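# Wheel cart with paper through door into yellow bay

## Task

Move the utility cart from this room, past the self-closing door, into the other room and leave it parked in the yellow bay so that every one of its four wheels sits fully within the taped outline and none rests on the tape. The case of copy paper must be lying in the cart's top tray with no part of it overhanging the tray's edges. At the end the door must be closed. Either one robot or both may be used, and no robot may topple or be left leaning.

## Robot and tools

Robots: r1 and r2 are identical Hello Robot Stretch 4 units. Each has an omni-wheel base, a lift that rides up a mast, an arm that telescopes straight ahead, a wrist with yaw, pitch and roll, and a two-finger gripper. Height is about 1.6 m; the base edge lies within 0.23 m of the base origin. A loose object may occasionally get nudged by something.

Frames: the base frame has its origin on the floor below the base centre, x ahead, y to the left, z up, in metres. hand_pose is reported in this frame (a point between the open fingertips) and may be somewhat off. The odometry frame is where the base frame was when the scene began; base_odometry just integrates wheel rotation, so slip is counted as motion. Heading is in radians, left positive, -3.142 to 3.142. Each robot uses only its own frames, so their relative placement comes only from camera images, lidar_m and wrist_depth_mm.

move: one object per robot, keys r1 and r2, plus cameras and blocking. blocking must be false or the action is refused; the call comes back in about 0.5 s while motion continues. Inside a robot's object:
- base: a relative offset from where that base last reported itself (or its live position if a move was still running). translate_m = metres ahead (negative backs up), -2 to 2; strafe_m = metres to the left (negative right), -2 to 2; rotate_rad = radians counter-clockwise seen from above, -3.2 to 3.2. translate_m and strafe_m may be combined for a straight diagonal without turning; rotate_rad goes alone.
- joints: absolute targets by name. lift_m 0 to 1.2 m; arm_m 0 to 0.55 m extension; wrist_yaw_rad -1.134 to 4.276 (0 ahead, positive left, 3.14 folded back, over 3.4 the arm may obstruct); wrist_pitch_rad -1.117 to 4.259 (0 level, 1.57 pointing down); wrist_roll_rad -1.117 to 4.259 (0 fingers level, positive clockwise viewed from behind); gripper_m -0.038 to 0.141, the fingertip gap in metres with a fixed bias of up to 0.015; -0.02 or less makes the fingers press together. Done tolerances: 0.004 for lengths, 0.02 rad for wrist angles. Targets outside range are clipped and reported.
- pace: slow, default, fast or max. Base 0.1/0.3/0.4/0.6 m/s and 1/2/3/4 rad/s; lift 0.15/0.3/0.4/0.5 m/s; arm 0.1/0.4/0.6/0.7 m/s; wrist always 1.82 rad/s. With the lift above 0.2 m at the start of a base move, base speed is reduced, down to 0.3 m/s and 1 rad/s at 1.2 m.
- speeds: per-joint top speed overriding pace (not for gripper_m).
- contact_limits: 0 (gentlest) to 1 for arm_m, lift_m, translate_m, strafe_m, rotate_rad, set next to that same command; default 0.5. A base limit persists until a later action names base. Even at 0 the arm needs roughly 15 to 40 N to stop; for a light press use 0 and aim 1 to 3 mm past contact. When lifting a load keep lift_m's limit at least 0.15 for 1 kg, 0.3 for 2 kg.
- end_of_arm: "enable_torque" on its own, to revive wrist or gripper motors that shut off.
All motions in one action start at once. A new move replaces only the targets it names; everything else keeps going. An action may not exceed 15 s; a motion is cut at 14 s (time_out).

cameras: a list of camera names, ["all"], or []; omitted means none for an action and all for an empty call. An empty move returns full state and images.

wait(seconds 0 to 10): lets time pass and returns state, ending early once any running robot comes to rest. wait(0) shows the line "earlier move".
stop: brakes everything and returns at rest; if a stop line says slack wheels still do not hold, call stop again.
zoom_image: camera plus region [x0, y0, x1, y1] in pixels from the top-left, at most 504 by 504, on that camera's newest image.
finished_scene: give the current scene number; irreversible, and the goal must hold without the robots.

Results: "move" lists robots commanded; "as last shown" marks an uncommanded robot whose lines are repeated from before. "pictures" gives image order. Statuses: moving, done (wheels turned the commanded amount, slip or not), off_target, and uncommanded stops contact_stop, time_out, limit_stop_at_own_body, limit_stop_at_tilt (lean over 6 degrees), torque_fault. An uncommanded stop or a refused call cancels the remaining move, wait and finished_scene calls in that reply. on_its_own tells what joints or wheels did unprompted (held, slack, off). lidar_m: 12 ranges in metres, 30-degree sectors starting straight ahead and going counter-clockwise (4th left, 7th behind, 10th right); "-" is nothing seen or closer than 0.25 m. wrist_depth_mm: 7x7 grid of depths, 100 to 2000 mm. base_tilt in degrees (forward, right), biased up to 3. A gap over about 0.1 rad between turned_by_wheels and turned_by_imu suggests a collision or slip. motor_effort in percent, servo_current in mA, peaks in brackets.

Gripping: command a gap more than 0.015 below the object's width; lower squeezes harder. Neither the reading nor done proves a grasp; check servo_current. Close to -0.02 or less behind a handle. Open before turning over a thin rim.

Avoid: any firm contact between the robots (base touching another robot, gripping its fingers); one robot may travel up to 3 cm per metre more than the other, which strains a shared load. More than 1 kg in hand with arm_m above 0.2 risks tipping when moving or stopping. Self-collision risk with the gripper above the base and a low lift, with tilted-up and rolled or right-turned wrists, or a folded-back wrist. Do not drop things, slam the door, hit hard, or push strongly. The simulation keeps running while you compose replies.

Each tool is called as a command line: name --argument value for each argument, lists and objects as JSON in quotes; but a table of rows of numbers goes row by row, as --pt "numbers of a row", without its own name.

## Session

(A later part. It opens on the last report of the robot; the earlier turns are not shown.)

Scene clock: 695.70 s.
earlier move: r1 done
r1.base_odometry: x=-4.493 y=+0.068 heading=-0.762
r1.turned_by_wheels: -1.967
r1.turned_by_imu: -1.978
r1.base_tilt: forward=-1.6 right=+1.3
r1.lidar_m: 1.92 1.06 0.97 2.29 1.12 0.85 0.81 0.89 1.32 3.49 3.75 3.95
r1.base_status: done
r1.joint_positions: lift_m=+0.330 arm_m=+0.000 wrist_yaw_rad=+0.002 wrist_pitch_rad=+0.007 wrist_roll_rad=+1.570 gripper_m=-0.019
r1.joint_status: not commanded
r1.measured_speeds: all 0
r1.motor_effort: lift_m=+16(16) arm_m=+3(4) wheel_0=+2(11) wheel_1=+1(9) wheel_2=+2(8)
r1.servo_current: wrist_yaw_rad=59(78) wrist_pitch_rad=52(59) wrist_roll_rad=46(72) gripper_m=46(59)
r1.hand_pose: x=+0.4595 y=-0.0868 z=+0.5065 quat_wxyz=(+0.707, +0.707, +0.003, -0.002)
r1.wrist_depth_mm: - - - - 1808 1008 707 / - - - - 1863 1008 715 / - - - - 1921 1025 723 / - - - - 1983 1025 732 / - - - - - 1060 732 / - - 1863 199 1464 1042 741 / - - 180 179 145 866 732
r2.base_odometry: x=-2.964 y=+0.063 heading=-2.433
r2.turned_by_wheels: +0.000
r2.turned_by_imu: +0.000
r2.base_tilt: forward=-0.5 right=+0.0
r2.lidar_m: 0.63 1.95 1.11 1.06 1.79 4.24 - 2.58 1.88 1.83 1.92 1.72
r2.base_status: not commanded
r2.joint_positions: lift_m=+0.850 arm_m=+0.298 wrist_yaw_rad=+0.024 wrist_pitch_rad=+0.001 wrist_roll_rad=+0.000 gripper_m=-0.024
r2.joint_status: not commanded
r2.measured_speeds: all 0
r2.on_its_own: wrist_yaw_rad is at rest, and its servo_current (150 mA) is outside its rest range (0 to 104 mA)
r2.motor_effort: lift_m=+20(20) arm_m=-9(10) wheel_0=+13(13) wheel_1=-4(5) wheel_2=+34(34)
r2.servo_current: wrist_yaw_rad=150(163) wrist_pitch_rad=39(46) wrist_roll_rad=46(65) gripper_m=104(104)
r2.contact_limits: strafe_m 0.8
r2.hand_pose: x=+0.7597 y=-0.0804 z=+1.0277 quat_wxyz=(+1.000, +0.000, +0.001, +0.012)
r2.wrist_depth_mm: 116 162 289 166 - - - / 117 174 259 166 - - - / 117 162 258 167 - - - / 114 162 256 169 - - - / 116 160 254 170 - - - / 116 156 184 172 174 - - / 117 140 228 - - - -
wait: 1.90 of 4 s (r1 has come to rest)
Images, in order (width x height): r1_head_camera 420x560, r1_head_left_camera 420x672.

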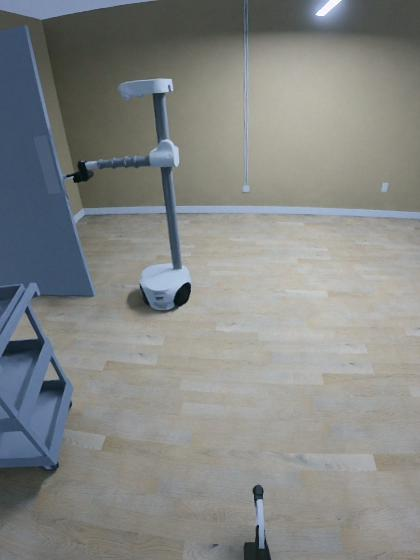

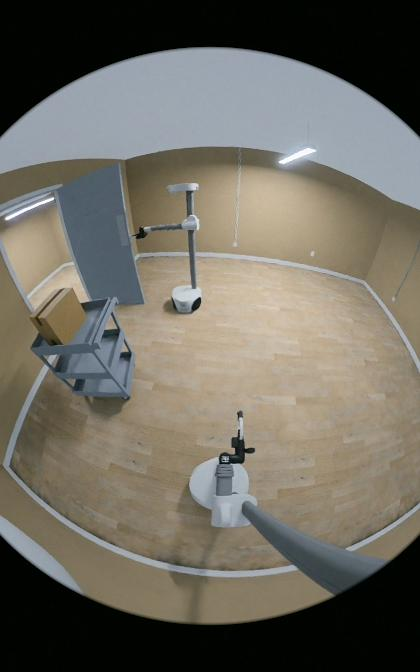

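move --r1 '{"base":{"translate_m":-0.3}}' --blocking false

wait --seconds 3

move --r1 '{"base":{"strafe_m":1.25}}' --blocking false

wait --seconds 7 --cameras '["r1_head_camera","r1_wrist_camera","r1_head_left_camera"]'

Scene clock: 707.90 s.
move: r1 moving
r1.base_odometry: x=-4.516 y=+0.090 heading=-0.762
r1.turned_by_wheels: +0.000
r1.turned_by_imu: -0.001
r1.base_tilt: forward=-1.5 right=+1.3
r1.lidar_m: 1.97 1.06 1.00 2.29 1.08 0.82 0.80 0.87 1.31 3.49 3.75 3.98
r1.base_status: translate_m moving
r1.joint_positions: lift_m=+0.330 arm_m=+0.000 wrist_yaw_rad=+0.002 wrist_pitch_rad=+0.007 wrist_roll_rad=+1.570 gripper_m=-0.019
r1.joint_status: not commanded
r1.measured_speeds: translate_m=-0.121 strafe_m=+0.000 rotate_rad=-0.004 lift_m=+0.000 arm_m=+0.000 wrist_yaw_rad=+0.000 wrist_pitch_rad=+0.000 wrist_roll_rad=+0.000
r1.motor_effort: lift_m=+16(16) arm_m=+4(4) wheel_0=-7(10) wheel_1=-5(6) wheel_2=+9(10)
r1.servo_current: wrist_yaw_rad=52(72) wrist_pitch_rad=52(52) wrist_roll_rad=52(65) gripper_m=46(59)
r1.hand_pose: x=+0.4595 y=-0.0868 z=+0.5065 quat_wxyz=(+0.707, +0.707, +0.003, -0.002)
r1.wrist_depth_mm: - - - - 1863 991 707 / - - - - 1863 1025 707 / - - - - 1863 1025 699 / - - - - 1921 1025 715 / - - - - - 1042 715 / - 1983 1863 199 1499 1060 732 / - - 180 180 145 866 741
r2.base_odometry: x=-2.964 y=+0.063 heading=-2.433
r2.turned_by_wheels: +0.000
r2.turned_by_imu: +0.000
r2.base_tilt: forward=-0.6 right=+0.0
r2.lidar_m: 0.64 1.96 1.09 1.06 1.84 4.22 - 2.58 1.90 1.80 1.92 1.73
r2.base_status: not commanded
r2.joint_positions: lift_m=+0.850 arm_m=+0.298 wrist_yaw_rad=+0.024 wrist_pitch_rad=+0.001 wrist_roll_rad=+0.000 gripper_m=-0.024
r2.joint_status: not commanded
r2.measured_speeds: all 0
r2.motor_effort: lift_m=+20(20) arm_m=-9(10) wheel_0=+12(12) wheel_1=-4(4) wheel_2=+34(34)
r2.servo_current: wrist_yaw_rad=156(163) wrist_pitch_rad=39(46) wrist_roll_rad=52(59) gripper_m=98(111)
r2.contact_limits: strafe_m 0.8
r2.hand_pose: x=+0.7597 y=-0.0804 z=+1.0277 quat_wxyz=(+1.000, +0.000, +0.001, +0.012)
r2.wrist_depth_mm: 116 162 290 165 - - - / 117 173 259 166 - - - / 117 162 258 167 - - - / 115 162 257 168 - - - / 116 160 254 170 - - - / 116 155 183 172 174 - - / 117 140 228 - - - -
pictures: none

Scene clock: 709.87 s.
earlier move: r1 done
r1.base_odometry: x=-4.710 y=+0.275 heading=-0.762
r1.turned_by_wheels: +0.000
r1.turned_by_imu: +0.000
r1.base_tilt: forward=-1.6 right=+1.3
r1.lidar_m: 2.25 1.20 1.33 1.68 0.72 0.54 0.53 0.57 0.87 3.27 3.72 4.26
r1.base_status: done
r1.joint_positions: lift_m=+0.330 arm_m=+0.000 wrist_yaw_rad=+0.002 wrist_pitch_rad=+0.007 wrist_roll_rad=+1.570 gripper_m=-0.019
r1.joint_status: not commanded
r1.measured_speeds: all 0
r1.motor_effort: lift_m=+16(16) arm_m=+4(4) wheel_0=-2(10) wheel_1=-1(9) wheel_2=+1(10)
r1.servo_current: wrist_yaw_rad=33(72) wrist_pitch_rad=59(59) wrist_roll_rad=46(65) gripper_m=52(65)
r1.hand_pose: x=+0.4595 y=-0.0868 z=+0.5065 quat_wxyz=(+0.707, +0.707, +0.003, -0.002)
r1.wrist_depth_mm: - - - - 1921 991 707 / - - - - 1863 1008 699 / - - - - 1921 1008 723 / - - - - 1983 1042 732 / - - - - - 1025 732 / - - - 198 1464 1060 732 / - - 180 180 145 866 741
r2.base_odometry: x=-2.964 y=+0.063 heading=-2.433
r2.turned_by_wheels: +0.000
r2.turned_by_imu: +0.000
r2.base_tilt: forward=-0.5 right=+0.0
r2.lidar_m: 0.64 1.98 1.08 1.07 2.07 4.23 - 2.57 1.89 1.82 1.92 1.72
r2.base_status: not commanded
r2.joint_positions: lift_m=+0.850 arm_m=+0.298 wrist_yaw_rad=+0.024 wrist_pitch_rad=+0.001 wrist_roll_rad=+0.000 gripper_m=-0.024
r2.joint_status: not commanded
r2.measured_speeds: all 0
r2.on_its_own: wrist_yaw_rad is at rest, and its servo_current (143 mA) is outside its rest range (0 to 104 mA)
r2.motor_effort: lift_m=+20(20) arm_m=-9(10) wheel_0=+12(13) wheel_1=-4(5) wheel_2=+34(34)
r2.servo_current: wrist_yaw_rad=143(163) wrist_pitch_rad=39(46) wrist_roll_rad=39(59) gripper_m=98(111)
r2.contact_limits: strafe_m 0.8
r2.hand_pose: x=+0.7597 y=-0.0804 z=+1.0277 quat_wxyz=(+1.000, +0.000, +0.001, +0.012)
r2.wrist_depth_mm: 116 162 289 165 - - - / 117 173 259 166 - - - / 117 162 258 167 - - - / 114 162 256 169 - - - / 116 160 254 170 - - - / 116 155 183 172 174 - - / 117 140 228 - - - -
wait: 1.97 of 3 s (r1 has come to rest)
pictures: none

Scene clock: 710.37 s.
move: r1 moving
r1.base_odometry: x=-4.685 y=+0.302 heading=-0.762
r1.turned_by_wheels: +0.000
r1.turned_by_imu: +0.000
r1.base_tilt: forward=-1.6 right=+1.3
r1.lidar_m: 2.22 1.15 1.28 1.62 0.72 0.54 0.51 0.58 0.87 3.25 3.75 4.27
r1.base_status: strafe_m moving
r1.joint_positions: lift_m=+0.330 arm_m=+0.000 wrist_yaw_rad=+0.002 wrist_pitch_rad=+0.007 wrist_roll_rad=+1.570 gripper_m=-0.019
r1.joint_status: not commanded
r1.measured_speeds: translate_m=-0.001 strafe_m=+0.140 rotate_rad=+0.003 lift_m=+0.000 arm_m=+0.000 wrist_yaw_rad=+0.000 wrist_pitch_rad=+0.000 wrist_roll_rad=+0.000
r1.motor_effort: lift_m=+16(16) arm_m=+3(4) wheel_0=-10(10) wheel_1=+10(10) wheel_2=-1(1)
r1.servo_current: wrist_yaw_rad=52(59) wrist_pitch_rad=65(65) wrist_roll_rad=65(65) gripper_m=52(52)
r1.hand_pose: x=+0.4595 y=-0.0868 z=+0.5065 quat_wxyz=(+0.707, +0.707, +0.003, -0.002)
r1.wrist_depth_mm: - - - - 1863 1008 699 / - - - - 1921 1008 715 / - - - - 1921 1025 707 / - - - - 1983 1025 723 / - - - - - 1042 723 / - - - 198 1430 1042 732 / - - 179 180 145 866 732
r2.base_odometry: x=-2.964 y=+0.063 heading=-2.433
r2.turned_by_wheels: +0.000
r2.turned_by_imu: +0.000
r2.base_tilt: forward=-0.6 right=+0.1
r2.lidar_m: 0.63 1.97 1.08 1.06 2.06 4.22 - 2.61 1.90 1.82 1.91 1.72
r2.base_status: not commanded
r2.joint_positions: lift_m=+0.850 arm_m=+0.298 wrist_yaw_rad=+0.024 wrist_pitch_rad=+0.001 wrist_roll_rad=+0.000 gripper_m=-0.024
r2.joint_status: not commanded
r2.measured_speeds: all 0
r2.motor_effort: lift_m=+20(20) arm_m=-9(9) wheel_0=+12(12) wheel_1=-4(4) wheel_2=+34(34)
r2.servo_current: wrist_yaw_rad=143(163) wrist_pitch_rad=39(46) wrist_roll_rad=52(59) gripper_m=98(104)
r2.contact_limits: strafe_m 0.8
r2.hand_pose: x=+0.7597 y=-0.0804 z=+1.0277 quat_wxyz=(+1.000, +0.000, +0.001, +0.012)
r2.wrist_depth_mm: 116 162 289 165 - - - / 116 173 260 166 - - - / 117 162 259 167 - - - / 115 161 257 168 - - - / 116 160 254 170 - - - / 116 155 183 172 174 - - / 117 140 228 - - - -
pictures: none

Scene clock: 715.37 s.
earlier move: r1 done
r1.base_odometry: x=-3.848 y=+1.180 heading=-0.762
r1.turned_by_wheels: +0.000
r1.turned_by_imu: +0.007
r1.base_tilt: forward=-1.6 right=+1.3
r1.lidar_m: 0.84 1.43 1.12 1.07 0.56 0.43 0.41 0.45 0.71 2.69 5.01 0.95
r1.base_status: done
r1.joint_positions: lift_m=+0.330 arm_m=+0.000 wrist_yaw_rad=+0.002 wrist_pitch_rad=+0.007 wrist_roll_rad=+1.570 gripper_m=-0.019
r1.joint_status: not commanded
r1.measured_speeds: all 0
r1.motor_effort: lift_m=+16(16) arm_m=+4(4) wheel_0=-2(11) wheel_1=+1(11) wheel_2=+1(3)
r1.servo_current: wrist_yaw_rad=46(72) wrist_pitch_rad=39(65) wrist_roll_rad=26(72) gripper_m=52(59)
r1.hand_pose: x=+0.4595 y=-0.0868 z=+0.5065 quat_wxyz=(+0.707, +0.707, +0.003, -0.002)
r1.wrist_depth_mm: - - - - 1808 991 691 / - 707 - - - - 715 / - 691 - - - 878 707 / 820 668 - - - - 723 / 707 647 - - - - 732 / 707 634 187 199 179 - 723 / - 627 171 169 154 - 676
r2.base_odometry: x=-2.964 y=+0.063 heading=-2.433
r2.turned_by_wheels: +0.000
r2.turned_by_imu: +0.001
r2.base_tilt: forward=-0.6 right=+0.1
r2.lidar_m: 0.65 1.98 1.09 1.09 3.06 4.22 - 2.59 1.90 1.82 1.92 1.73
r2.base_status: not commanded
r2.joint_positions: lift_m=+0.850 arm_m=+0.298 wrist_yaw_rad=+0.024 wrist_pitch_rad=+0.001 wrist_roll_rad=+0.000 gripper_m=-0.024
r2.joint_status: not commanded
r2.measured_speeds: all 0
r2.on_its_own: wrist_yaw_rad is at rest, and its servo_current (143 mA) is outside its rest range (0 to 104 mA)
r2.motor_effort: lift_m=+20(20) arm_m=-9(10) wheel_0=+12(13) wheel_1=-4(5) wheel_2=+34(34)
r2.servo_current: wrist_yaw_rad=143(163) wrist_pitch_rad=39(52) wrist_roll_rad=52(59) gripper_m=104(111)
r2.contact_limits: strafe_m 0.8
r2.hand_pose: x=+0.7597 y=-0.0804 z=+1.0277 quat_wxyz=(+1.000, +0.000, +0.001, +0.012)
r2.wrist_depth_mm: 116 162 289 165 - - - / 116 174 259 166 - - - / 117 162 258 166 - - - / 114 162 257 169 - - - / 116 160 255 171 - - - / 116 156 183 172 174 - - / 117 140 227 - - - -
wait: 5.00 of 7 s (r1 has come to rest)
pictures: r1_head_camera, r1_head_left_camera, r1_wrist_camera
Images, in order (width x height): r1_head_camera 420x560, r1_head_left_camera 420x672, r1_wrist_camera 616x392.

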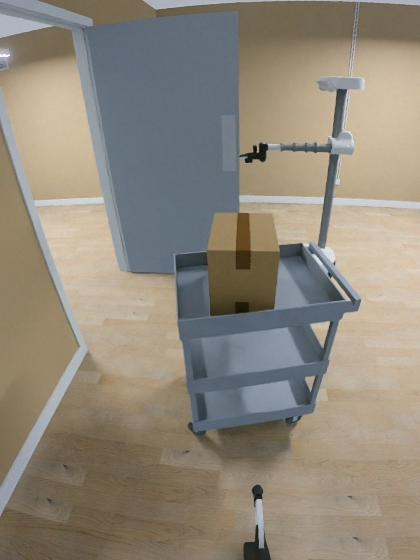

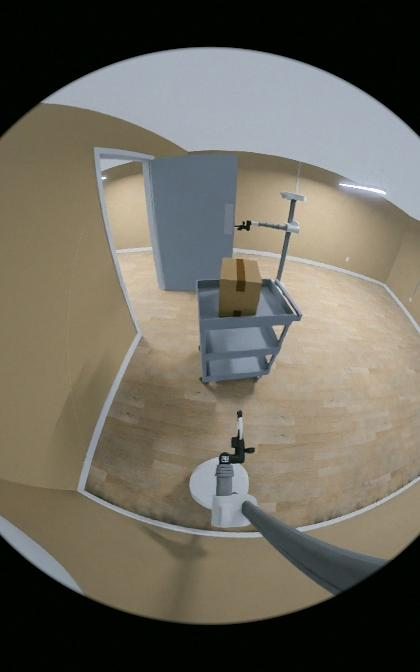

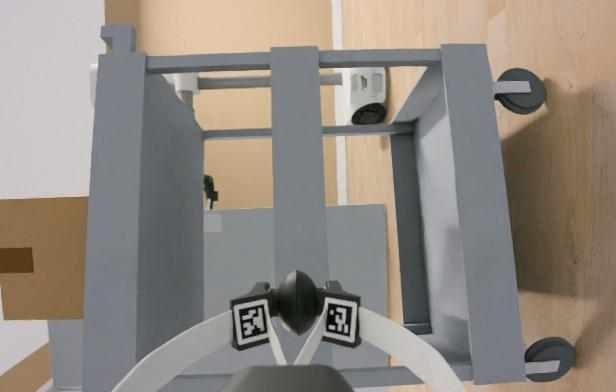

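move --r1 '{"base":{"translate_m":0.40}}' --blocking false

wait --seconds 3

move --r1 '{"base":{"translate_m":0.45},"pace":"slow","contact_limits":{"translate_m":0.6}}' --blocking false

wait --seconds 7 --cameras '["r1_head_camera","r1_wrist_camera"]'

Scene clock: 728.13 s.
move: r1 moving
r1.base_odometry: x=-3.825 y=+1.158 heading=-0.762
r1.turned_by_wheels: +0.000
r1.turned_by_imu: +0.000
r1.base_tilt: forward=-1.6 right=+1.3
r1.lidar_m: 0.80 1.45 1.10 1.07 0.59 0.46 0.44 0.48 0.74 2.83 5.04 0.89
r1.base_status: translate_m moving
r1.joint_positions: lift_m=+0.330 arm_m=+0.000 wrist_yaw_rad=+0.002 wrist_pitch_rad=+0.007 wrist_roll_rad=+1.570 gripper_m=-0.019
r1.joint_status: not commanded
r1.measured_speeds: translate_m=+0.123 strafe_m=-0.001 rotate_rad=+0.003 lift_m=+0.000 arm_m=+0.000 wrist_yaw_rad=+0.000 wrist_pitch_rad=+0.000 wrist_roll_rad=+0.000
r1.motor_effort: lift_m=+16(16) arm_m=+3(4) wheel_0=+6(7) wheel_1=+4(7) wheel_2=-10(10)
r1.servo_current: wrist_yaw_rad=52(59) wrist_pitch_rad=46(52) wrist_roll_rad=52(52) gripper_m=59(59)
r1.hand_pose: x=+0.4595 y=-0.0868 z=+0.5065 quat_wxyz=(+0.707, +0.707, +0.003, -0.002)
r1.wrist_depth_mm: - - - - 1863 931 707 / - 676 - - 1921 - 715 / - 661 - 676 - - 715 / 842 640 - - - - 732 / 676 627 - - - - 723 / 683 609 188 198 179 - 732 / - 591 180 170 154 - 647
r2.base_odometry: x=-2.964 y=+0.063 heading=-2.433
r2.turned_by_wheels: +0.000
r2.turned_by_imu: +0.000
r2.base_tilt: forward=-0.6 right=+0.1
r2.lidar_m: 0.62 1.96 1.07 1.10 3.05 4.18 - 2.60 1.88 1.82 1.89 1.72
r2.base_status: not commanded
r2.joint_positions: lift_m=+0.850 arm_m=+0.298 wrist_yaw_rad=+0.024 wrist_pitch_rad=+0.001 wrist_roll_rad=+0.000 gripper_m=-0.024
r2.joint_status: not commanded
r2.measured_speeds: all 0
r2.motor_effort: lift_m=+20(20) arm_m=-9(9) wheel_0=+12(12) wheel_1=-4(4) wheel_2=+34(34)
r2.servo_current: wrist_yaw_rad=150(156) wrist_pitch_rad=46(46) wrist_roll_rad=52(52) gripper_m=104(111)
r2.contact_limits: strafe_m 0.8
r2.hand_pose: x=+0.7597 y=-0.0804 z=+1.0277 quat_wxyz=(+1.000, +0.000, +0.001, +0.012)
r2.wrist_depth_mm: 116 162 287 165 - - - / 116 173 259 166 - - - / 117 162 258 167 - - - / 115 162 256 169 - - - / 116 160 254 171 - - - / 117 156 184 172 174 - - / 117 140 228 - - - -
pictures: none

Scene clock: 730.47 s.
earlier move: r1 done
r1.base_odometry: x=-3.558 y=+0.904 heading=-0.762
r1.turned_by_wheels: +0.000
r1.turned_by_imu: +0.000
r1.base_tilt: forward=-1.6 right=+1.3
r1.lidar_m: 0.46 0.46 1.07 1.05 1.05 0.82 0.80 0.90 1.34 4.73 5.07 0.50
r1.base_status: done
r1.joint_positions: lift_m=+0.330 arm_m=+0.000 wrist_yaw_rad=+0.002 wrist_pitch_rad=+0.007 wrist_roll_rad=+1.570 gripper_m=-0.019
r1.joint_status: not commanded
r1.measured_speeds: all 0
r1.motor_effort: lift_m=+16(16) arm_m=+3(4) wheel_0=+2(9) wheel_1=+2(7) wheel_2=+0(10)
r1.servo_current: wrist_yaw_rad=33(65) wrist_pitch_rad=46(59) wrist_roll_rad=52(65) gripper_m=46(59)
r1.hand_pose: x=+0.4595 y=-0.0868 z=+0.5065 quat_wxyz=(+0.707, +0.707, +0.003, -0.002)
r1.wrist_depth_mm: 436 1756 - 293 1618 1060 488 / 439 654 - 287 1576 715 473 / 436 647 - 279 1708 - 477 / 433 627 1863 273 1576 - 480 / 427 585 266 267 1576 - 484 / 402 574 182 198 1464 - 484 / 418 525 171 169 145 - 484
r2.base_odometry: x=-2.964 y=+0.063 heading=-2.433
r2.turned_by_wheels: +0.000
r2.turned_by_imu: +0.000
r2.base_tilt: forward=-0.5 right=+0.0
r2.lidar_m: 0.64 1.98 1.08 1.06 3.06 4.24 - 2.58 1.89 1.80 1.89 1.70
r2.base_status: not commanded
r2.joint_positions: lift_m=+0.850 arm_m=+0.298 wrist_yaw_rad=+0.024 wrist_pitch_rad=+0.001 wrist_roll_rad=+0.000 gripper_m=-0.024
r2.joint_status: not commanded
r2.measured_speeds: all 0
r2.on_its_own: wrist_yaw_rad is at rest, and its servo_current (150 mA) is outside its rest range (0 to 104 mA)
r2.motor_effort: lift_m=+20(20) arm_m=-9(10) wheel_0=+12(12) wheel_1=-4(4) wheel_2=+34(35)
r2.servo_current: wrist_yaw_rad=150(163) wrist_pitch_rad=39(52) wrist_roll_rad=52(65) gripper_m=98(111)
r2.contact_limits: strafe_m 0.8
r2.hand_pose: x=+0.7597 y=-0.0804 z=+1.0277 quat_wxyz=(+1.000, +0.000, +0.001, +0.012)
r2.wrist_depth_mm: 116 162 290 166 - - - / 116 174 259 166 - - - / 117 162 258 167 - - - / 114 162 257 168 - - - / 116 160 254 170 - - - / 116 156 183 172 175 - - / 117 140 227 - - - -
wait: 2.33 of 3 s (r1 has come to rest)
pictures: none

Scene clock: 730.97 s.
move: r1 moving
r1.base_odometry: x=-3.549 y=+0.895 heading=-0.761
r1.turned_by_wheels: +0.000
r1.turned_by_imu: +0.000
r1.base_tilt: forward=-1.6 right=+1.3
r1.lidar_m: 0.44 0.42 1.08 1.03 1.10 0.86 0.82 0.87 1.35 4.73 5.05 0.50
r1.base_status: translate_m moving
r1.joint_positions: lift_m=+0.330 arm_m=+0.000 wrist_yaw_rad=+0.002 wrist_pitch_rad=+0.007 wrist_roll_rad=+1.570 gripper_m=-0.019
r1.joint_status: not commanded
r1.measured_speeds: translate_m=+0.048 strafe_m=+0.000 rotate_rad=-0.002 lift_m=+0.000 arm_m=+0.000 wrist_yaw_rad=+0.000 wrist_pitch_rad=+0.000 wrist_roll_rad=+0.000
r1.motor_effort: lift_m=+16(16) arm_m=+3(4) wheel_0=+6(7) wheel_1=+4(6) wheel_2=-5(6)
r1.servo_current: wrist_yaw_rad=59(65) wrist_pitch_rad=52(52) wrist_roll_rad=59(72) gripper_m=52(52)
r1.contact_limits: translate_m 0.6
r1.hand_pose: x=+0.4595 y=-0.0868 z=+0.5065 quat_wxyz=(+0.707, +0.707, +0.003, -0.002)
r1.wrist_depth_mm: 436 1756 1808 282 1576 1060 484 / 436 603 276 273 1464 - 477 / 433 647 - 267 1708 - 477 / 433 627 1756 262 1618 - 480 / 430 580 256 255 1576 - 480 / 404 574 182 199 1464 - 488 / 415 521 171 180 145 - 488
r2.base_odometry: x=-2.964 y=+0.063 heading=-2.433
r2.turned_by_wheels: +0.000
r2.turned_by_imu: +0.000
r2.base_tilt: forward=-0.6 right=+0.1
r2.lidar_m: 0.63 1.98 1.10 1.07 3.05 4.21 - 2.56 1.90 1.81 1.90 1.72
r2.base_status: not commanded
r2.joint_positions: lift_m=+0.850 arm_m=+0.298 wrist_yaw_rad=+0.024 wrist_pitch_rad=+0.001 wrist_roll_rad=+0.000 gripper_m=-0.024
r2.joint_status: not commanded
r2.measured_speeds: all 0
r2.motor_effort: lift_m=+20(20) arm_m=-9(9) wheel_0=+12(12) wheel_1=-4(4) wheel_2=+34(35)
r2.servo_current: wrist_yaw_rad=143(163) wrist_pitch_rad=46(46) wrist_roll_rad=39(52) gripper_m=104(111)
r2.contact_limits: strafe_m 0.8
r2.hand_pose: x=+0.7597 y=-0.0804 z=+1.0277 quat_wxyz=(+1.000, +0.000, +0.001, +0.012)
r2.wrist_depth_mm: 116 162 289 165 - - - / 116 173 260 166 - - - / 117 162 258 167 - - - / 115 162 256 168 - - - / 116 160 255 171 - - - / 116 155 184 172 174 - - / 117 140 228 - - - -
pictures: none

Scene clock: 736.23 s.
earlier move: r1 done
r1.base_odometry: x=-3.233 y=+0.593 heading=-0.761
r1.turned_by_wheels: +0.000
r1.turned_by_imu: -0.002
r1.base_tilt: forward=-1.6 right=+1.3
r1.lidar_m: 0.43 1.68 1.02 1.01 1.10 1.31 1.25 1.35 2.02 4.79 0.56 0.45
r1.base_status: done
r1.joint_positions: lift_m=+0.330 arm_m=+0.000 wrist_yaw_rad=-0.005 wrist_pitch_rad=+0.006 wrist_roll_rad=+1.570 gripper_m=-0.020
r1.joint_status: not commanded
r1.measured_speeds: all 0
r1.motor_effort: lift_m=+16(16) arm_m=+5(5) wheel_0=+3(10) wheel_1=+2(7) wheel_2=-3(16)
r1.servo_current: wrist_yaw_rad=46(78) wrist_pitch_rad=46(59) wrist_roll_rad=59(72) gripper_m=46(59)
r1.contact_limits: translate_m 0.6
r1.hand_pose: x=+0.4587 y=-0.0889 z=+0.5067 quat_wxyz=(+0.707, +0.707, +0.000, -0.004)
r1.wrist_depth_mm: 439 1430 217 217 1182 654 488 / 436 640 221 220 1397 661 484 / 436 640 224 224 1537 683 477 / 427 591 - 227 1537 - 484 / 427 621 229 230 - - 484 / 404 535 184 198 178 917 492 / 397 140 172 184 146 854 459
r2.base_odometry: x=-2.964 y=+0.063 heading=-2.433
r2.turned_by_wheels: +0.000
r2.turned_by_imu: +0.001
r2.base_tilt: forward=-0.5 right=+0.1
r2.lidar_m: 0.65 1.01 0.75 0.74 3.04 4.22 - 2.60 1.89 1.83 1.90 1.73
r2.base_status: not commanded
r2.joint_positions: lift_m=+0.850 arm_m=+0.298 wrist_yaw_rad=+0.024 wrist_pitch_rad=+0.001 wrist_roll_rad=+0.000 gripper_m=-0.024
r2.joint_status: not commanded
r2.measured_speeds: all 0
r2.on_its_own: wrist_yaw_rad is at rest, and its servo_current (150 mA) is outside its rest range (0 to 104 mA)
r2.motor_effort: lift_m=+20(20) arm_m=-9(10) wheel_0=+12(13) wheel_1=-4(4) wheel_2=+34(35)
r2.servo_current: wrist_yaw_rad=150(163) wrist_pitch_rad=39(52) wrist_roll_rad=46(65) gripper_m=98(111)
r2.contact_limits: strafe_m 0.8
r2.hand_pose: x=+0.7597 y=-0.0804 z=+1.0277 quat_wxyz=(+1.000, +0.000, +0.001, +0.012)
r2.wrist_depth_mm: 116 161 289 166 - - - / 116 173 259 166 - - - / 117 162 259 167 - - - / 114 162 256 168 - - - / 116 160 253 170 - - - / 116 155 183 172 175 - - / 117 140 228 - - - -
wait: 5.27 of 7 s (r1 has come to rest)
Images, in order (width x height): r1_head_camera 420x560, r1_wrist_camera 616x392.

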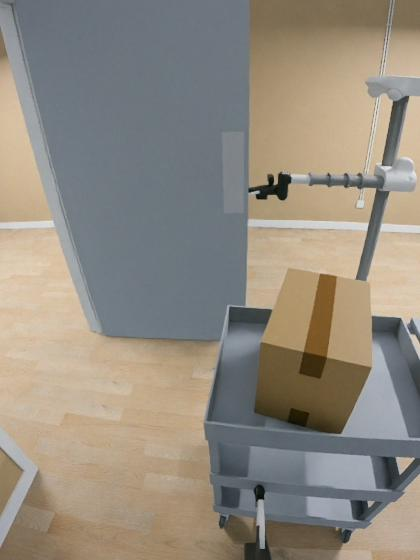

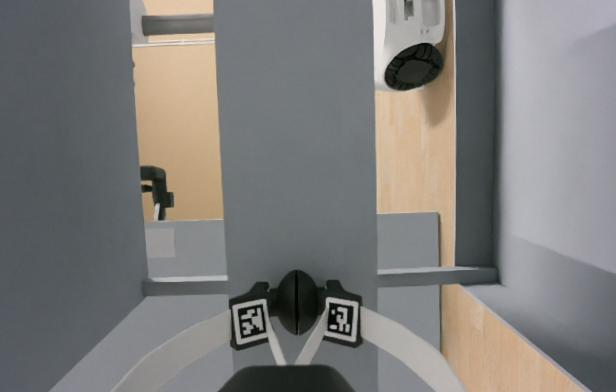

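move --r1 '{"base":{"translate_m":-0.04,"strafe_m":-0.08}}' --blocking false

wait --seconds 2

move --r1 '{"base":{"translate_m":0.34},"pace":"slow","contact_limits":{"translate_m":0.6}}' --blocking false

wait --seconds 7 --cameras '["r1_head_camera","r1_wrist_camera","r2_head_left_camera"]'

Scene clock: 743.27 s.
move: r1 moving
r1.base_odometry: x=-3.262 y=+0.583 heading=-0.761
r1.turned_by_wheels: +0.000
r1.turned_by_imu: +0.000
r1.base_tilt: forward=-1.6 right=+1.2
r1.lidar_m: 0.45 1.67 1.06 1.03 1.13 1.30 1.25 1.35 2.03 4.75 0.56 0.46
r1.base_status: translate_m moving; strafe_m moving
r1.joint_positions: lift_m=+0.330 arm_m=+0.000 wrist_yaw_rad=-0.003 wrist_pitch_rad=+0.006 wrist_roll_rad=+1.570 gripper_m=-0.020
r1.joint_status: not commanded
r1.measured_speeds: translate_m=-0.054 strafe_m=-0.108 rotate_rad=+0.002 lift_m=+0.000 arm_m=+0.000 wrist_yaw_rad=+0.000 wrist_pitch_rad=+0.000 wrist_roll_rad=+0.000
r1.motor_effort: lift_m=+16(16) arm_m=+5(5) wheel_0=+9(9) wheel_1=-9(10) wheel_2=+5(5)
r1.servo_current: wrist_yaw_rad=33(72) wrist_pitch_rad=46(52) wrist_roll_rad=39(59) gripper_m=46(52)
r1.hand_pose: x=+0.4590 y=-0.0882 z=+0.5067 quat_wxyz=(+0.707, +0.707, +0.001, -0.003)
r1.wrist_depth_mm: 436 1397 217 216 1182 654 492 / 436 647 223 222 1576 668 477 / 436 640 - 226 1537 1281 477 / 427 597 - 231 1430 - 484 / 427 615 236 236 239 - 484 / 402 539 185 198 180 668 500 / 394 139 171 184 145 854 449
r2.base_odometry: x=-2.964 y=+0.063 heading=-2.433
r2.turned_by_wheels: +0.000
r2.turned_by_imu: +0.000
r2.base_tilt: forward=-0.6 right=+0.1
r2.lidar_m: 0.62 1.02 0.75 0.73 3.06 4.22 - 2.61 1.92 1.81 1.92 1.74
r2.base_status: not commanded
r2.joint_positions: lift_m=+0.850 arm_m=+0.298 wrist_yaw_rad=+0.024 wrist_pitch_rad=+0.001 wrist_roll_rad=+0.000 gripper_m=-0.024
r2.joint_status: not commanded
r2.measured_speeds: all 0
r2.motor_effort: lift_m=+20(20) arm_m=-9(10) wheel_0=+12(12) wheel_1=-4(4) wheel_2=+34(34)
r2.servo_current: wrist_yaw_rad=130(163) wrist_pitch_rad=46(46) wrist_roll_rad=39(59) gripper_m=98(104)
r2.contact_limits: strafe_m 0.8
r2.hand_pose: x=+0.7597 y=-0.0804 z=+1.0277 quat_wxyz=(+1.000, +0.000, +0.001, +0.012)
r2.wrist_depth_mm: 116 162 289 165 - - - / 116 174 260 166 - - - / 117 162 258 167 - - - / 115 162 256 169 - - - / 116 160 253 171 - - - / 116 155 184 172 174 - - / 117 140 228 - - - -
pictures: none

Scene clock: 744.27 s.
earlier move: r1 done
r1.base_odometry: x=-3.317 y=+0.563 heading=-0.761
r1.turned_by_wheels: +0.000
r1.turned_by_imu: -0.001
r1.base_tilt: forward=-1.6 right=+1.3
r1.lidar_m: 0.48 1.71 1.11 1.09 1.17 1.25 1.22 1.32 1.99 4.70 0.62 0.49
r1.base_status: done
r1.joint_positions: lift_m=+0.330 arm_m=+0.000 wrist_yaw_rad=-0.002 wrist_pitch_rad=+0.006 wrist_roll_rad=+1.570 gripper_m=-0.020
r1.joint_status: not commanded
r1.measured_speeds: all 0
r1.motor_effort: lift_m=+16(16) arm_m=+4(5) wheel_0=+2(9) wheel_1=-1(10) wheel_2=+1(6)
r1.servo_current: wrist_yaw_rad=39(72) wrist_pitch_rad=39(52) wrist_roll_rad=39(65) gripper_m=46(52)
r1.hand_pose: x=+0.4590 y=-0.0881 z=+0.5067 quat_wxyz=(+0.707, +0.707, +0.001, -0.003)
r1.wrist_depth_mm: 439 647 1430 236 1182 668 488 / 433 640 - 241 1308 - 477 / 436 640 - 245 1537 - 477 / 430 634 - 252 1618 - 484 / 424 621 256 256 - - 488 / 399 569 183 198 178 661 488 / 415 496 170 180 145 554 500
r2.base_odometry: x=-2.964 y=+0.063 heading=-2.433
r2.turned_by_wheels: +0.000
r2.turned_by_imu: +0.000
r2.base_tilt: forward=-0.5 right=+0.1
r2.lidar_m: 0.64 1.01 0.74 0.71 3.05 4.19 - 2.61 1.89 1.82 1.90 1.71
r2.base_status: not commanded
r2.joint_positions: lift_m=+0.850 arm_m=+0.298 wrist_yaw_rad=+0.024 wrist_pitch_rad=+0.001 wrist_roll_rad=+0.000 gripper_m=-0.024
r2.joint_status: not commanded
r2.measured_speeds: all 0
r2.on_its_own: wrist_yaw_rad is at rest, and its servo_current (150 mA) is outside its rest range (0 to 104 mA)
r2.motor_effort: lift_m=+20(20) arm_m=-9(10) wheel_0=+12(13) wheel_1=-4(5) wheel_2=+34(34)
r2.servo_current: wrist_yaw_rad=150(163) wrist_pitch_rad=46(46) wrist_roll_rad=39(59) gripper_m=98(104)
r2.contact_limits: strafe_m 0.8
r2.hand_pose: x=+0.7597 y=-0.0804 z=+1.0277 quat_wxyz=(+1.000, +0.000, +0.001, +0.012)
r2.wrist_depth_mm: 116 162 289 165 - - - / 116 173 259 166 - - - / 117 162 258 167 - - - / 114 162 256 168 - - - / 116 160 254 170 - - - / 116 156 183 172 174 - - / 117 140 227 - - - -
wait: 1.00 of 2 s (r1 has come to rest)
pictures: none

Scene clock: 744.77 s.
move: r1 moving
r1.base_odometry: x=-3.308 y=+0.555 heading=-0.761
r1.turned_by_wheels: +0.000
r1.turned_by_imu: +0.000
r1.base_tilt: forward=-1.6 right=+1.3
r1.lidar_m: 0.44 0.56 1.12 1.09 1.17 1.24 1.22 1.31 2.02 4.67 0.59 0.48
r1.base_status: translate_m moving
r1.joint_positions: lift_m=+0.330 arm_m=+0.000 wrist_yaw_rad=-0.002 wrist_pitch_rad=+0.006 wrist_roll_rad=+1.570 gripper_m=-0.020
r1.joint_status: not commanded
r1.measured_speeds: translate_m=+0.049 strafe_m=+0.000 rotate_rad=+0.001 lift_m=+0.000 arm_m=+0.000 wrist_yaw_rad=+0.000 wrist_pitch_rad=+0.000 wrist_roll_rad=+0.000
r1.motor_effort: lift_m=+16(16) arm_m=+4(5) wheel_0=+5(6) wheel_1=+5(5) wheel_2=-7(7)
r1.servo_current: wrist_yaw_rad=46(59) wrist_pitch_rad=39(59) wrist_roll_rad=46(65) gripper_m=46(46)
r1.contact_limits: translate_m 0.6
r1.hand_pose: x=+0.4590 y=-0.0881 z=+0.5067 quat_wxyz=(+0.707, +0.707, +0.001, -0.003)
r1.wrist_depth_mm: 436 654 227 226 1205 668 488 / 436 647 - 230 1366 683 473 / 433 640 - 236 1537 - 480 / 430 627 - 241 1618 - 484 / 424 615 245 245 - - 488 / 404 569 183 199 179 668 488 / 415 488 171 180 145 554 496
r2.base_odometry: x=-2.964 y=+0.063 heading=-2.433
r2.turned_by_wheels: +0.000
r2.turned_by_imu: +0.000
r2.base_tilt: forward=-0.6 right=+0.1
r2.lidar_m: 0.61 1.02 0.75 0.74 3.06 4.23 - 2.58 1.88 1.82 1.92 1.73
r2.base_status: not commanded
r2.joint_positions: lift_m=+0.850 arm_m=+0.298 wrist_yaw_rad=+0.024 wrist_pitch_rad=+0.001 wrist_roll_rad=+0.000 gripper_m=-0.024
r2.joint_status: not commanded
r2.measured_speeds: all 0
r2.motor_effort: lift_m=+20(20) arm_m=-9(9) wheel_0=+12(13) wheel_1=-4(4) wheel_2=+34(34)
r2.servo_current: wrist_yaw_rad=150(150) wrist_pitch_rad=39(46) wrist_roll_rad=46(52) gripper_m=104(104)
r2.contact_limits: strafe_m 0.8
r2.hand_pose: x=+0.7597 y=-0.0804 z=+1.0277 quat_wxyz=(+1.000, +0.000, +0.001, +0.012)
r2.wrist_depth_mm: 116 161 290 165 - - - / 116 174 260 166 - - - / 117 162 257 167 - - - / 114 162 255 168 - - - / 116 160 255 171 - - - / 116 156 184 172 175 - - / 117 140 229 - - - -
pictures: none

Scene clock: 748.97 s.
earlier move: r1 done
r1.base_odometry: x=-3.071 y=+0.329 heading=-0.761
r1.turned_by_wheels: +0.000
r1.turned_by_imu: -0.001
r1.base_tilt: forward=-1.6 right=+1.3
r1.lidar_m: 0.43 1.35 1.09 1.06 1.15 1.60 1.57 1.70 2.54 4.71 0.48 0.43
r1.base_status: done
r1.joint_positions: lift_m=+0.330 arm_m=+0.000 wrist_yaw_rad=-0.002 wrist_pitch_rad=+0.006 wrist_roll_rad=+1.570 gripper_m=-0.020
r1.joint_status: not commanded
r1.measured_speeds: all 0
r1.motor_effort: lift_m=+16(16) arm_m=+4(5) wheel_0=+3(13) wheel_1=+2(7) wheel_2=-3(12)
r1.servo_current: wrist_yaw_rad=46(72) wrist_pitch_rad=46(59) wrist_roll_rad=46(72) gripper_m=46(59)
r1.contact_limits: translate_m 0.6
r1.hand_pose: x=+0.4590 y=-0.0881 z=+0.5068 quat_wxyz=(+0.707, +0.707, +0.001, -0.003)
r1.wrist_depth_mm: 439 - 185 184 - 609 488 / 436 - 195 193 - 640 477 / 439 640 206 205 1537 661 477 / 433 634 216 213 1397 - 484 / 424 580 224 224 - 634 512 / 402 1042 185 200 172 976 462 / 377 133 171 181 146 878 732
r2.base_odometry: x=-2.964 y=+0.063 heading=-2.433
r2.turned_by_wheels: +0.000
r2.turned_by_imu: +0.001
r2.base_tilt: forward=-0.6 right=+0.0
r2.lidar_m: 0.62 0.58 0.51 0.51 3.07 4.21 - 2.57 1.88 1.80 1.90 1.71
r2.base_status: not commanded
r2.joint_positions: lift_m=+0.850 arm_m=+0.298 wrist_yaw_rad=+0.024 wrist_pitch_rad=+0.001 wrist_roll_rad=+0.000 gripper_m=-0.024
r2.joint_status: not commanded
r2.measured_speeds: all 0
r2.on_its_own: wrist_yaw_rad is at rest, and its servo_current (150 mA) is outside its rest range (0 to 104 mA)
r2.motor_effort: lift_m=+20(20) arm_m=-9(10) wheel_0=+12(13) wheel_1=-4(5) wheel_2=+34(34)
r2.servo_current: wrist_yaw_rad=150(163) wrist_pitch_rad=46(46) wrist_roll_rad=52(65) gripper_m=91(111)
r2.contact_limits: strafe_m 0.8
r2.hand_pose: x=+0.7597 y=-0.0804 z=+1.0277 quat_wxyz=(+1.000, +0.000, +0.001, +0.012)
r2.wrist_depth_mm: 116 162 289 165 - - - / 116 173 259 166 - - - / 117 162 258 167 - - - / 114 162 255 168 - - - / 116 160 253 170 - - - / 116 156 183 172 174 - - / 117 140 228 - - - -
wait: 4.20 of 7 s (r1 has come to rest)
Images, in order (width x height): r1_head_camera 420x560, r1_wrist_camera 616x392, r2_head_left_camera 420x672.

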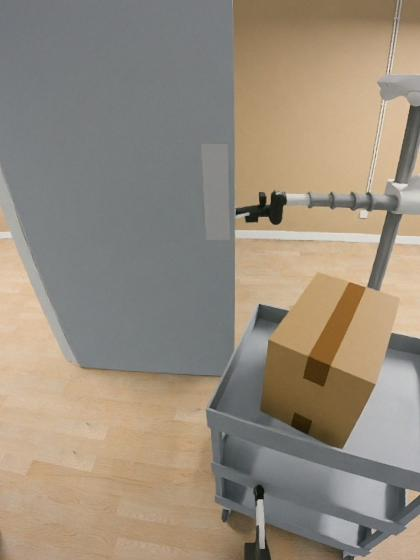

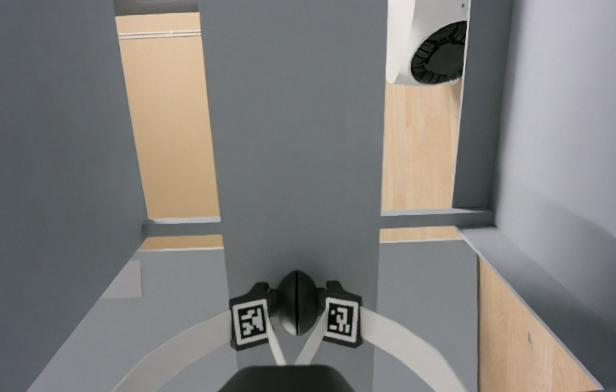

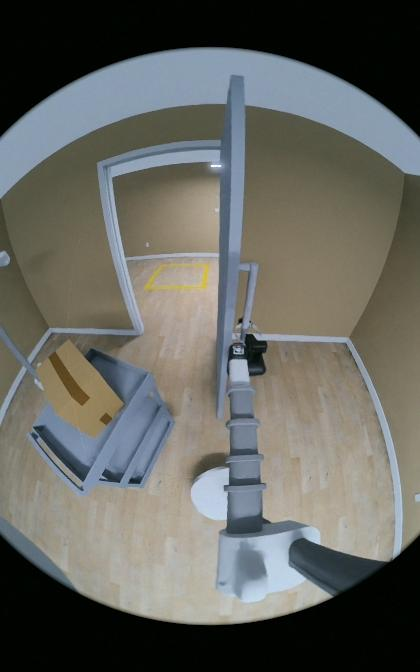

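move --r1 '{"base":{"translate_m":-0.25},"joints":{"wrist_yaw_rad":3.1,"lift_m":0.45}}' --blocking false

wait --seconds 4

wait --seconds 2

move --r1 '{"base":{"translate_m":0.72,"strafe_m":0.52},"contact_limits":{"translate_m":0.3}}' --blocking false

wait --seconds 5 --cameras '["r1_head_camera","r1_head_right_camera"]'

Scene clock: 772.73 s.
move: r1 moving
r1.base_odometry: x=-3.093 y=+0.350 heading=-0.762
r1.turned_by_wheels: +0.000
r1.turned_by_imu: -0.001
r1.base_tilt: forward=-1.6 right=+1.3
r1.lidar_m: 0.47 1.37 1.07 1.06 1.16 1.58 1.53 1.64 2.44 4.72 0.52 0.46
r1.base_status: translate_m moving
r1.joint_positions: lift_m=+0.368 arm_m=+0.000 wrist_yaw_rad=+0.587 wrist_pitch_rad=+0.006 wrist_roll_rad=+1.570 gripper_m=-0.020
r1.joint_status: lift_m moving; wrist_yaw_rad moving
r1.measured_speeds: translate_m=-0.121 strafe_m=-0.001 rotate_rad=-0.005 lift_m=+0.146 arm_m=+0.000 wrist_yaw_rad=+1.819 wrist_pitch_rad=+0.000 wrist_roll_rad=+0.000
r1.motor_effort: lift_m=+28(28) arm_m=+4(5) wheel_0=-8(8) wheel_1=-5(7) wheel_2=+9(9)
r1.servo_current: wrist_yaw_rad=91(117) wrist_pitch_rad=46(52) wrist_roll_rad=33(59) gripper_m=39(52)
r1.hand_pose: x=+0.4594 y=+0.0868 z=+0.5442 quat_wxyz=(+0.678, +0.676, +0.206, +0.203)
r1.wrist_depth_mm: 368 960 - 185 186 917 484 / 368 960 - 208 209 1008 759 / 347 - - 240 241 960 759 / 285 285 287 278 283 294 300 / - - - - - 1098 768 / - - 184 198 179 1118 788 / - - 180 184 145 904 778
r2.base_odometry: x=-2.964 y=+0.063 heading=-2.433
r2.turned_by_wheels: +0.000
r2.turned_by_imu: +0.000
r2.base_tilt: forward=-0.6 right=+0.0
r2.lidar_m: 0.65 0.57 0.49 0.52 3.07 4.20 - 2.61 1.91 1.82 1.90 1.73
r2.base_status: not commanded
r2.joint_positions: lift_m=+0.850 arm_m=+0.298 wrist_yaw_rad=+0.024 wrist_pitch_rad=+0.001 wrist_roll_rad=+0.000 gripper_m=-0.024
r2.joint_status: not commanded
r2.measured_speeds: all 0
r2.motor_effort: lift_m=+20(20) arm_m=-9(9) wheel_0=+12(12) wheel_1=-4(4) wheel_2=+34(34)
r2.servo_current: wrist_yaw_rad=150(163) wrist_pitch_rad=46(46) wrist_roll_rad=52(59) gripper_m=104(111)
r2.contact_limits: strafe_m 0.8
r2.hand_pose: x=+0.7597 y=-0.0804 z=+1.0277 quat_wxyz=(+1.000, +0.000, +0.001, +0.012)
r2.wrist_depth_mm: 116 162 287 165 - - - / 116 173 260 166 - - - / 117 162 258 167 - - - / 114 162 256 168 - - - / 116 160 255 170 - - - / 116 156 184 172 174 - - / 117 140 228 - - - -
pictures: none

Scene clock: 774.57 s.
earlier move: r1 done
r1.base_odometry: x=-3.252 y=+0.501 heading=-0.761
r1.turned_by_wheels: +0.000
r1.turned_by_imu: +0.000
r1.base_tilt: forward=-1.5 right=+1.3
r1.lidar_m: 0.68 1.58 1.12 1.09 1.17 1.33 1.32 1.41 2.11 4.70 0.75 0.67
r1.base_status: done
r1.joint_positions: lift_m=+0.450 arm_m=+0.000 wrist_yaw_rad=+3.097 wrist_pitch_rad=+0.006 wrist_roll_rad=+1.570 gripper_m=-0.020
r1.joint_status: all done
r1.measured_speeds: all 0
r1.motor_effort: lift_m=+24(28) arm_m=+4(5) wheel_0=-2(8) wheel_1=-1(7) wheel_2=-1(10)
r1.servo_current: wrist_yaw_rad=59(117) wrist_pitch_rad=52(59) wrist_roll_rad=39(65) gripper_m=46(52)
r1.hand_pose: x=-0.1134 y=+0.1001 z=+0.6262 quat_wxyz=(+0.018, +0.014, +0.707, +0.707)
r1.wrist_depth_mm: - - - - - 1160 866 / - - - - - 1182 904 / - - - - - 1205 891 / - - - - - 1182 891 / - - - - - 1205 904 / - - 183 198 171 1229 917 / - 139 179 144 145 1098 904
r2.base_odometry: x=-2.964 y=+0.063 heading=-2.433
r2.turned_by_wheels: +0.000
r2.turned_by_imu: +0.000
r2.base_tilt: forward=-0.5 right=+0.0
r2.lidar_m: 0.64 0.60 0.50 0.50 3.06 4.21 - 2.57 1.90 1.82 1.92 1.72
r2.base_status: not commanded
r2.joint_positions: lift_m=+0.850 arm_m=+0.298 wrist_yaw_rad=+0.024 wrist_pitch_rad=+0.001 wrist_roll_rad=+0.000 gripper_m=-0.024
r2.joint_status: not commanded
r2.measured_speeds: all 0
r2.on_its_own: wrist_yaw_rad is at rest, and its servo_current (143 mA) is outside its rest range (0 to 104 mA)
r2.motor_effort: lift_m=+20(20) arm_m=-9(10) wheel_0=+12(12) wheel_1=-4(4) wheel_2=+34(34)
r2.servo_current: wrist_yaw_rad=143(163) wrist_pitch_rad=39(52) wrist_roll_rad=46(59) gripper_m=98(111)
r2.contact_limits: strafe_m 0.8
r2.hand_pose: x=+0.7597 y=-0.0804 z=+1.0277 quat_wxyz=(+1.000, +0.000, +0.001, +0.012)
r2.wrist_depth_mm: 116 162 289 165 - - - / 116 173 259 165 - - - / 117 162 259 167 - - - / 115 162 256 169 - - - / 116 159 255 170 - - - / 116 156 185 172 175 - - / 117 140 228 - - - -
wait: 1.83 of 4 s (r1 has come to rest)
pictures: none

Scene clock: 776.57 s.
r1.base_odometry: x=-3.252 y=+0.501 heading=-0.761
r1.turned_by_wheels: +0.000
r1.turned_by_imu: +0.000
r1.base_tilt: forward=-1.6 right=+1.3
r1.lidar_m: 0.69 1.61 1.11 1.07 1.15 1.34 1.31 1.42 2.13 4.68 0.75 0.66
r1.base_status: done
r1.joint_positions: lift_m=+0.450 arm_m=+0.000 wrist_yaw_rad=+3.097 wrist_pitch_rad=+0.006 wrist_roll_rad=+1.570 gripper_m=-0.020
r1.joint_status: all done
r1.measured_speeds: all 0
r1.motor_effort: lift_m=+24(28) arm_m=+4(5) wheel_0=-1(8) wheel_1=-1(7) wheel_2=-1(10)
r1.servo_current: wrist_yaw_rad=39(117) wrist_pitch_rad=39(59) wrist_roll_rad=52(65) gripper_m=39(52)
r1.hand_pose: x=-0.1134 y=+0.1001 z=+0.6262 quat_wxyz=(+0.018, +0.014, +0.707, +0.707)
r1.wrist_depth_mm: - - - - - 1160 891 / - - - - - 1182 878 / - - - - - 1205 904 / - - - - - 1182 917 / - - - - - 1229 917 / - - 182 198 171 1229 904 / - 138 180 145 144 1098 904
r2.base_odometry: x=-2.964 y=+0.063 heading=-2.433
r2.turned_by_wheels: +0.000
r2.turned_by_imu: +0.000
r2.base_tilt: forward=-0.6 right=+0.0
r2.lidar_m: 0.63 0.57 0.51 0.51 3.07 4.22 - 2.59 1.89 1.83 1.93 1.74
r2.base_status: not commanded
r2.joint_positions: lift_m=+0.850 arm_m=+0.298 wrist_yaw_rad=+0.024 wrist_pitch_rad=+0.001 wrist_roll_rad=+0.000 gripper_m=-0.024
r2.joint_status: not commanded
r2.measured_speeds: all 0
r2.on_its_own: wrist_yaw_rad is at rest, and its servo_current (143 mA) is outside its rest range (0 to 104 mA)
r2.motor_effort: lift_m=+20(20) arm_m=-9(10) wheel_0=+12(12) wheel_1=-4(4) wheel_2=+34(34)
r2.servo_current: wrist_yaw_rad=143(163) wrist_pitch_rad=39(52) wrist_roll_rad=33(59) gripper_m=104(111)
r2.contact_limits: strafe_m 0.8
r2.hand_pose: x=+0.7597 y=-0.0804 z=+1.0277 quat_wxyz=(+1.000, +0.000, +0.001, +0.012)
r2.wrist_depth_mm: 116 162 289 165 - - - / 117 173 259 166 - - - / 117 162 258 167 - - - / 114 162 256 169 - - - / 116 159 255 171 - - - / 116 155 184 172 174 - - / 117 140 227 - - - -
wait: 2.00 s; at rest by 0.27 s
pictures: none

Scene clock: 777.07 s.
move: r1 moving
r1.base_odometry: x=-3.217 y=+0.496 heading=-0.762
r1.turned_by_wheels: +0.000
r1.turned_by_imu: +0.000
r1.base_tilt: forward=-1.6 right=+1.3
r1.lidar_m: 0.65 1.59 1.06 1.07 1.16 1.36 1.34 1.45 2.16 4.73 0.75 0.66
r1.base_status: translate_m moving; strafe_m moving
r1.joint_positions: lift_m=+0.450 arm_m=+0.000 wrist_yaw_rad=+3.098 wrist_pitch_rad=+0.006 wrist_roll_rad=+1.570 gripper_m=-0.020
r1.joint_status: not commanded
r1.measured_speeds: translate_m=+0.107 strafe_m=+0.077 rotate_rad=+0.001 lift_m=+0.000 arm_m=+0.000 wrist_yaw_rad=+0.000 wrist_pitch_rad=+0.000 wrist_roll_rad=+0.000
r1.motor_effort: lift_m=+24(24) arm_m=+4(4) wheel_0=-5(7) wheel_1=+8(10) wheel_2=-7(8)
r1.servo_current: wrist_yaw_rad=59(65) wrist_pitch_rad=46(52) wrist_roll_rad=52(59) gripper_m=39(52)
r1.contact_limits: translate_m 0.3
r1.hand_pose: x=-0.1134 y=+0.1000 z=+0.6262 quat_wxyz=(+0.018, +0.014, +0.707, +0.707)
r1.wrist_depth_mm: - - - - - 1160 878 / - - - - - 1182 878 / - - - - - 1182 891 / - - - - - 1205 891 / - - - - - 1229 917 / - - 183 198 171 1229 917 / - 139 179 145 145 1098 904
r2.base_odometry: x=-2.964 y=+0.063 heading=-2.433
r2.turned_by_wheels: +0.000
r2.turned_by_imu: +0.000
r2.base_tilt: forward=-0.6 right=+0.1
r2.lidar_m: 0.64 0.58 0.49 0.51 3.06 4.24 - 2.58 1.90 1.81 1.91 1.72
r2.base_status: not commanded
r2.joint_positions: lift_m=+0.850 arm_m=+0.298 wrist_yaw_rad=+0.024 wrist_pitch_rad=+0.001 wrist_roll_rad=+0.000 gripper_m=-0.024
r2.joint_status: not commanded
r2.measured_speeds: all 0
r2.motor_effort: lift_m=+20(20) arm_m=-9(9) wheel_0=+12(12) wheel_1=-4(4) wheel_2=+34(34)
r2.servo_current: wrist_yaw_rad=143(163) wrist_pitch_rad=39(39) wrist_roll_rad=52(59) gripper_m=104(111)
r2.contact_limits: strafe_m 0.8
r2.hand_pose: x=+0.7597 y=-0.0804 z=+1.0277 quat_wxyz=(+1.000, +0.000, +0.001, +0.012)
r2.wrist_depth_mm: 116 162 289 165 - - - / 117 173 259 166 - - - / 116 162 258 167 - - - / 115 162 256 168 - - - / 116 160 255 170 - - - / 116 155 183 172 175 - - / 117 140 228 - - - -
pictures: none

Scene clock: 780.90 s.
earlier move: r1 done
r1.base_odometry: x=-2.372 y=+0.381 heading=-0.762
r1.turned_by_wheels: +0.000
r1.turned_by_imu: +0.004
r1.base_tilt: forward=-1.6 right=+1.3
r1.lidar_m: 0.82 0.90 3.51 0.52 0.53 0.82 1.99 2.16 3.17 0.44 0.49 0.87
r1.base_status: done
r1.joint_positions: lift_m=+0.450 arm_m=+0.000 wrist_yaw_rad=+3.098 wrist_pitch_rad=+0.006 wrist_roll_rad=+1.570 gripper_m=-0.020
r1.joint_status: not commanded
r1.measured_speeds: all 0
r1.motor_effort: lift_m=+24(24) arm_m=+4(5) wheel_0=-4(8) wheel_1=+1(11) wheel_2=+0(9)
r1.servo_current: wrist_yaw_rad=52(72) wrist_pitch_rad=46(59) wrist_roll_rad=39(72) gripper_m=46(52)
r1.contact_limits: translate_m 0.3
r1.hand_pose: x=-0.1134 y=+0.1000 z=+0.6262 quat_wxyz=(+0.018, +0.014, +0.707, +0.707)
r1.wrist_depth_mm: - - - - - 991 831 / - - - - - 1205 891 / - - - - - 1281 904 / - - - - - 1281 891 / - - - - - 1281 904 / - - - 198 1863 1336 904 / - - 179 180 155 1098 904
r2.base_odometry: x=-2.964 y=+0.063 heading=-2.433
r2.turned_by_wheels: +0.000
r2.turned_by_imu: +0.001
r2.base_tilt: forward=-0.6 right=+0.1
r2.lidar_m: 0.63 0.57 0.49 0.50 3.05 4.19 - 2.60 1.91 1.81 1.90 1.72
r2.base_status: not commanded
r2.joint_positions: lift_m=+0.850 arm_m=+0.298 wrist_yaw_rad=+0.024 wrist_pitch_rad=+0.001 wrist_roll_rad=+0.000 gripper_m=-0.024
r2.joint_status: not commanded
r2.measured_speeds: all 0
r2.on_its_own: wrist_yaw_rad is at rest, and its servo_current (156 mA) is outside its rest range (0 to 104 mA)
r2.motor_effort: lift_m=+20(20) arm_m=-9(10) wheel_0=+12(12) wheel_1=-4(5) wheel_2=+34(34)
r2.servo_current: wrist_yaw_rad=156(163) wrist_pitch_rad=46(46) wrist_roll_rad=39(65) gripper_m=98(111)
r2.contact_limits: strafe_m 0.8
r2.hand_pose: x=+0.7597 y=-0.0804 z=+1.0277 quat_wxyz=(+1.000, +0.000, +0.001, +0.012)
r2.wrist_depth_mm: 116 161 289 165 - - - / 116 173 259 166 - - - / 117 162 259 167 - - - / 115 161 256 169 - - - / 116 160 254 171 - - - / 116 155 183 172 174 - - / 117 140 228 - - - -
wait: 3.83 of 5 s (r1 has come to rest)
Images, in order (width x height): r1_head_camera 420x560, r1_head_right_camera 420x672.

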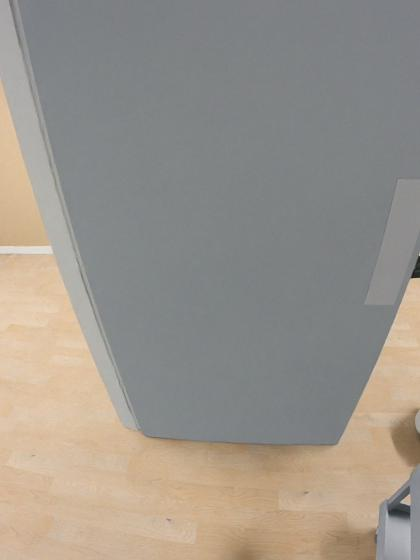

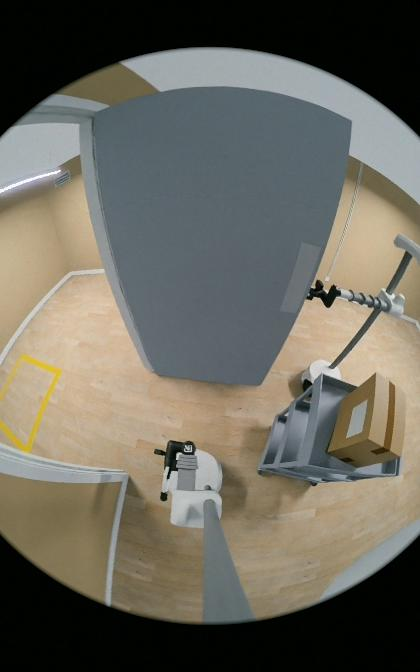

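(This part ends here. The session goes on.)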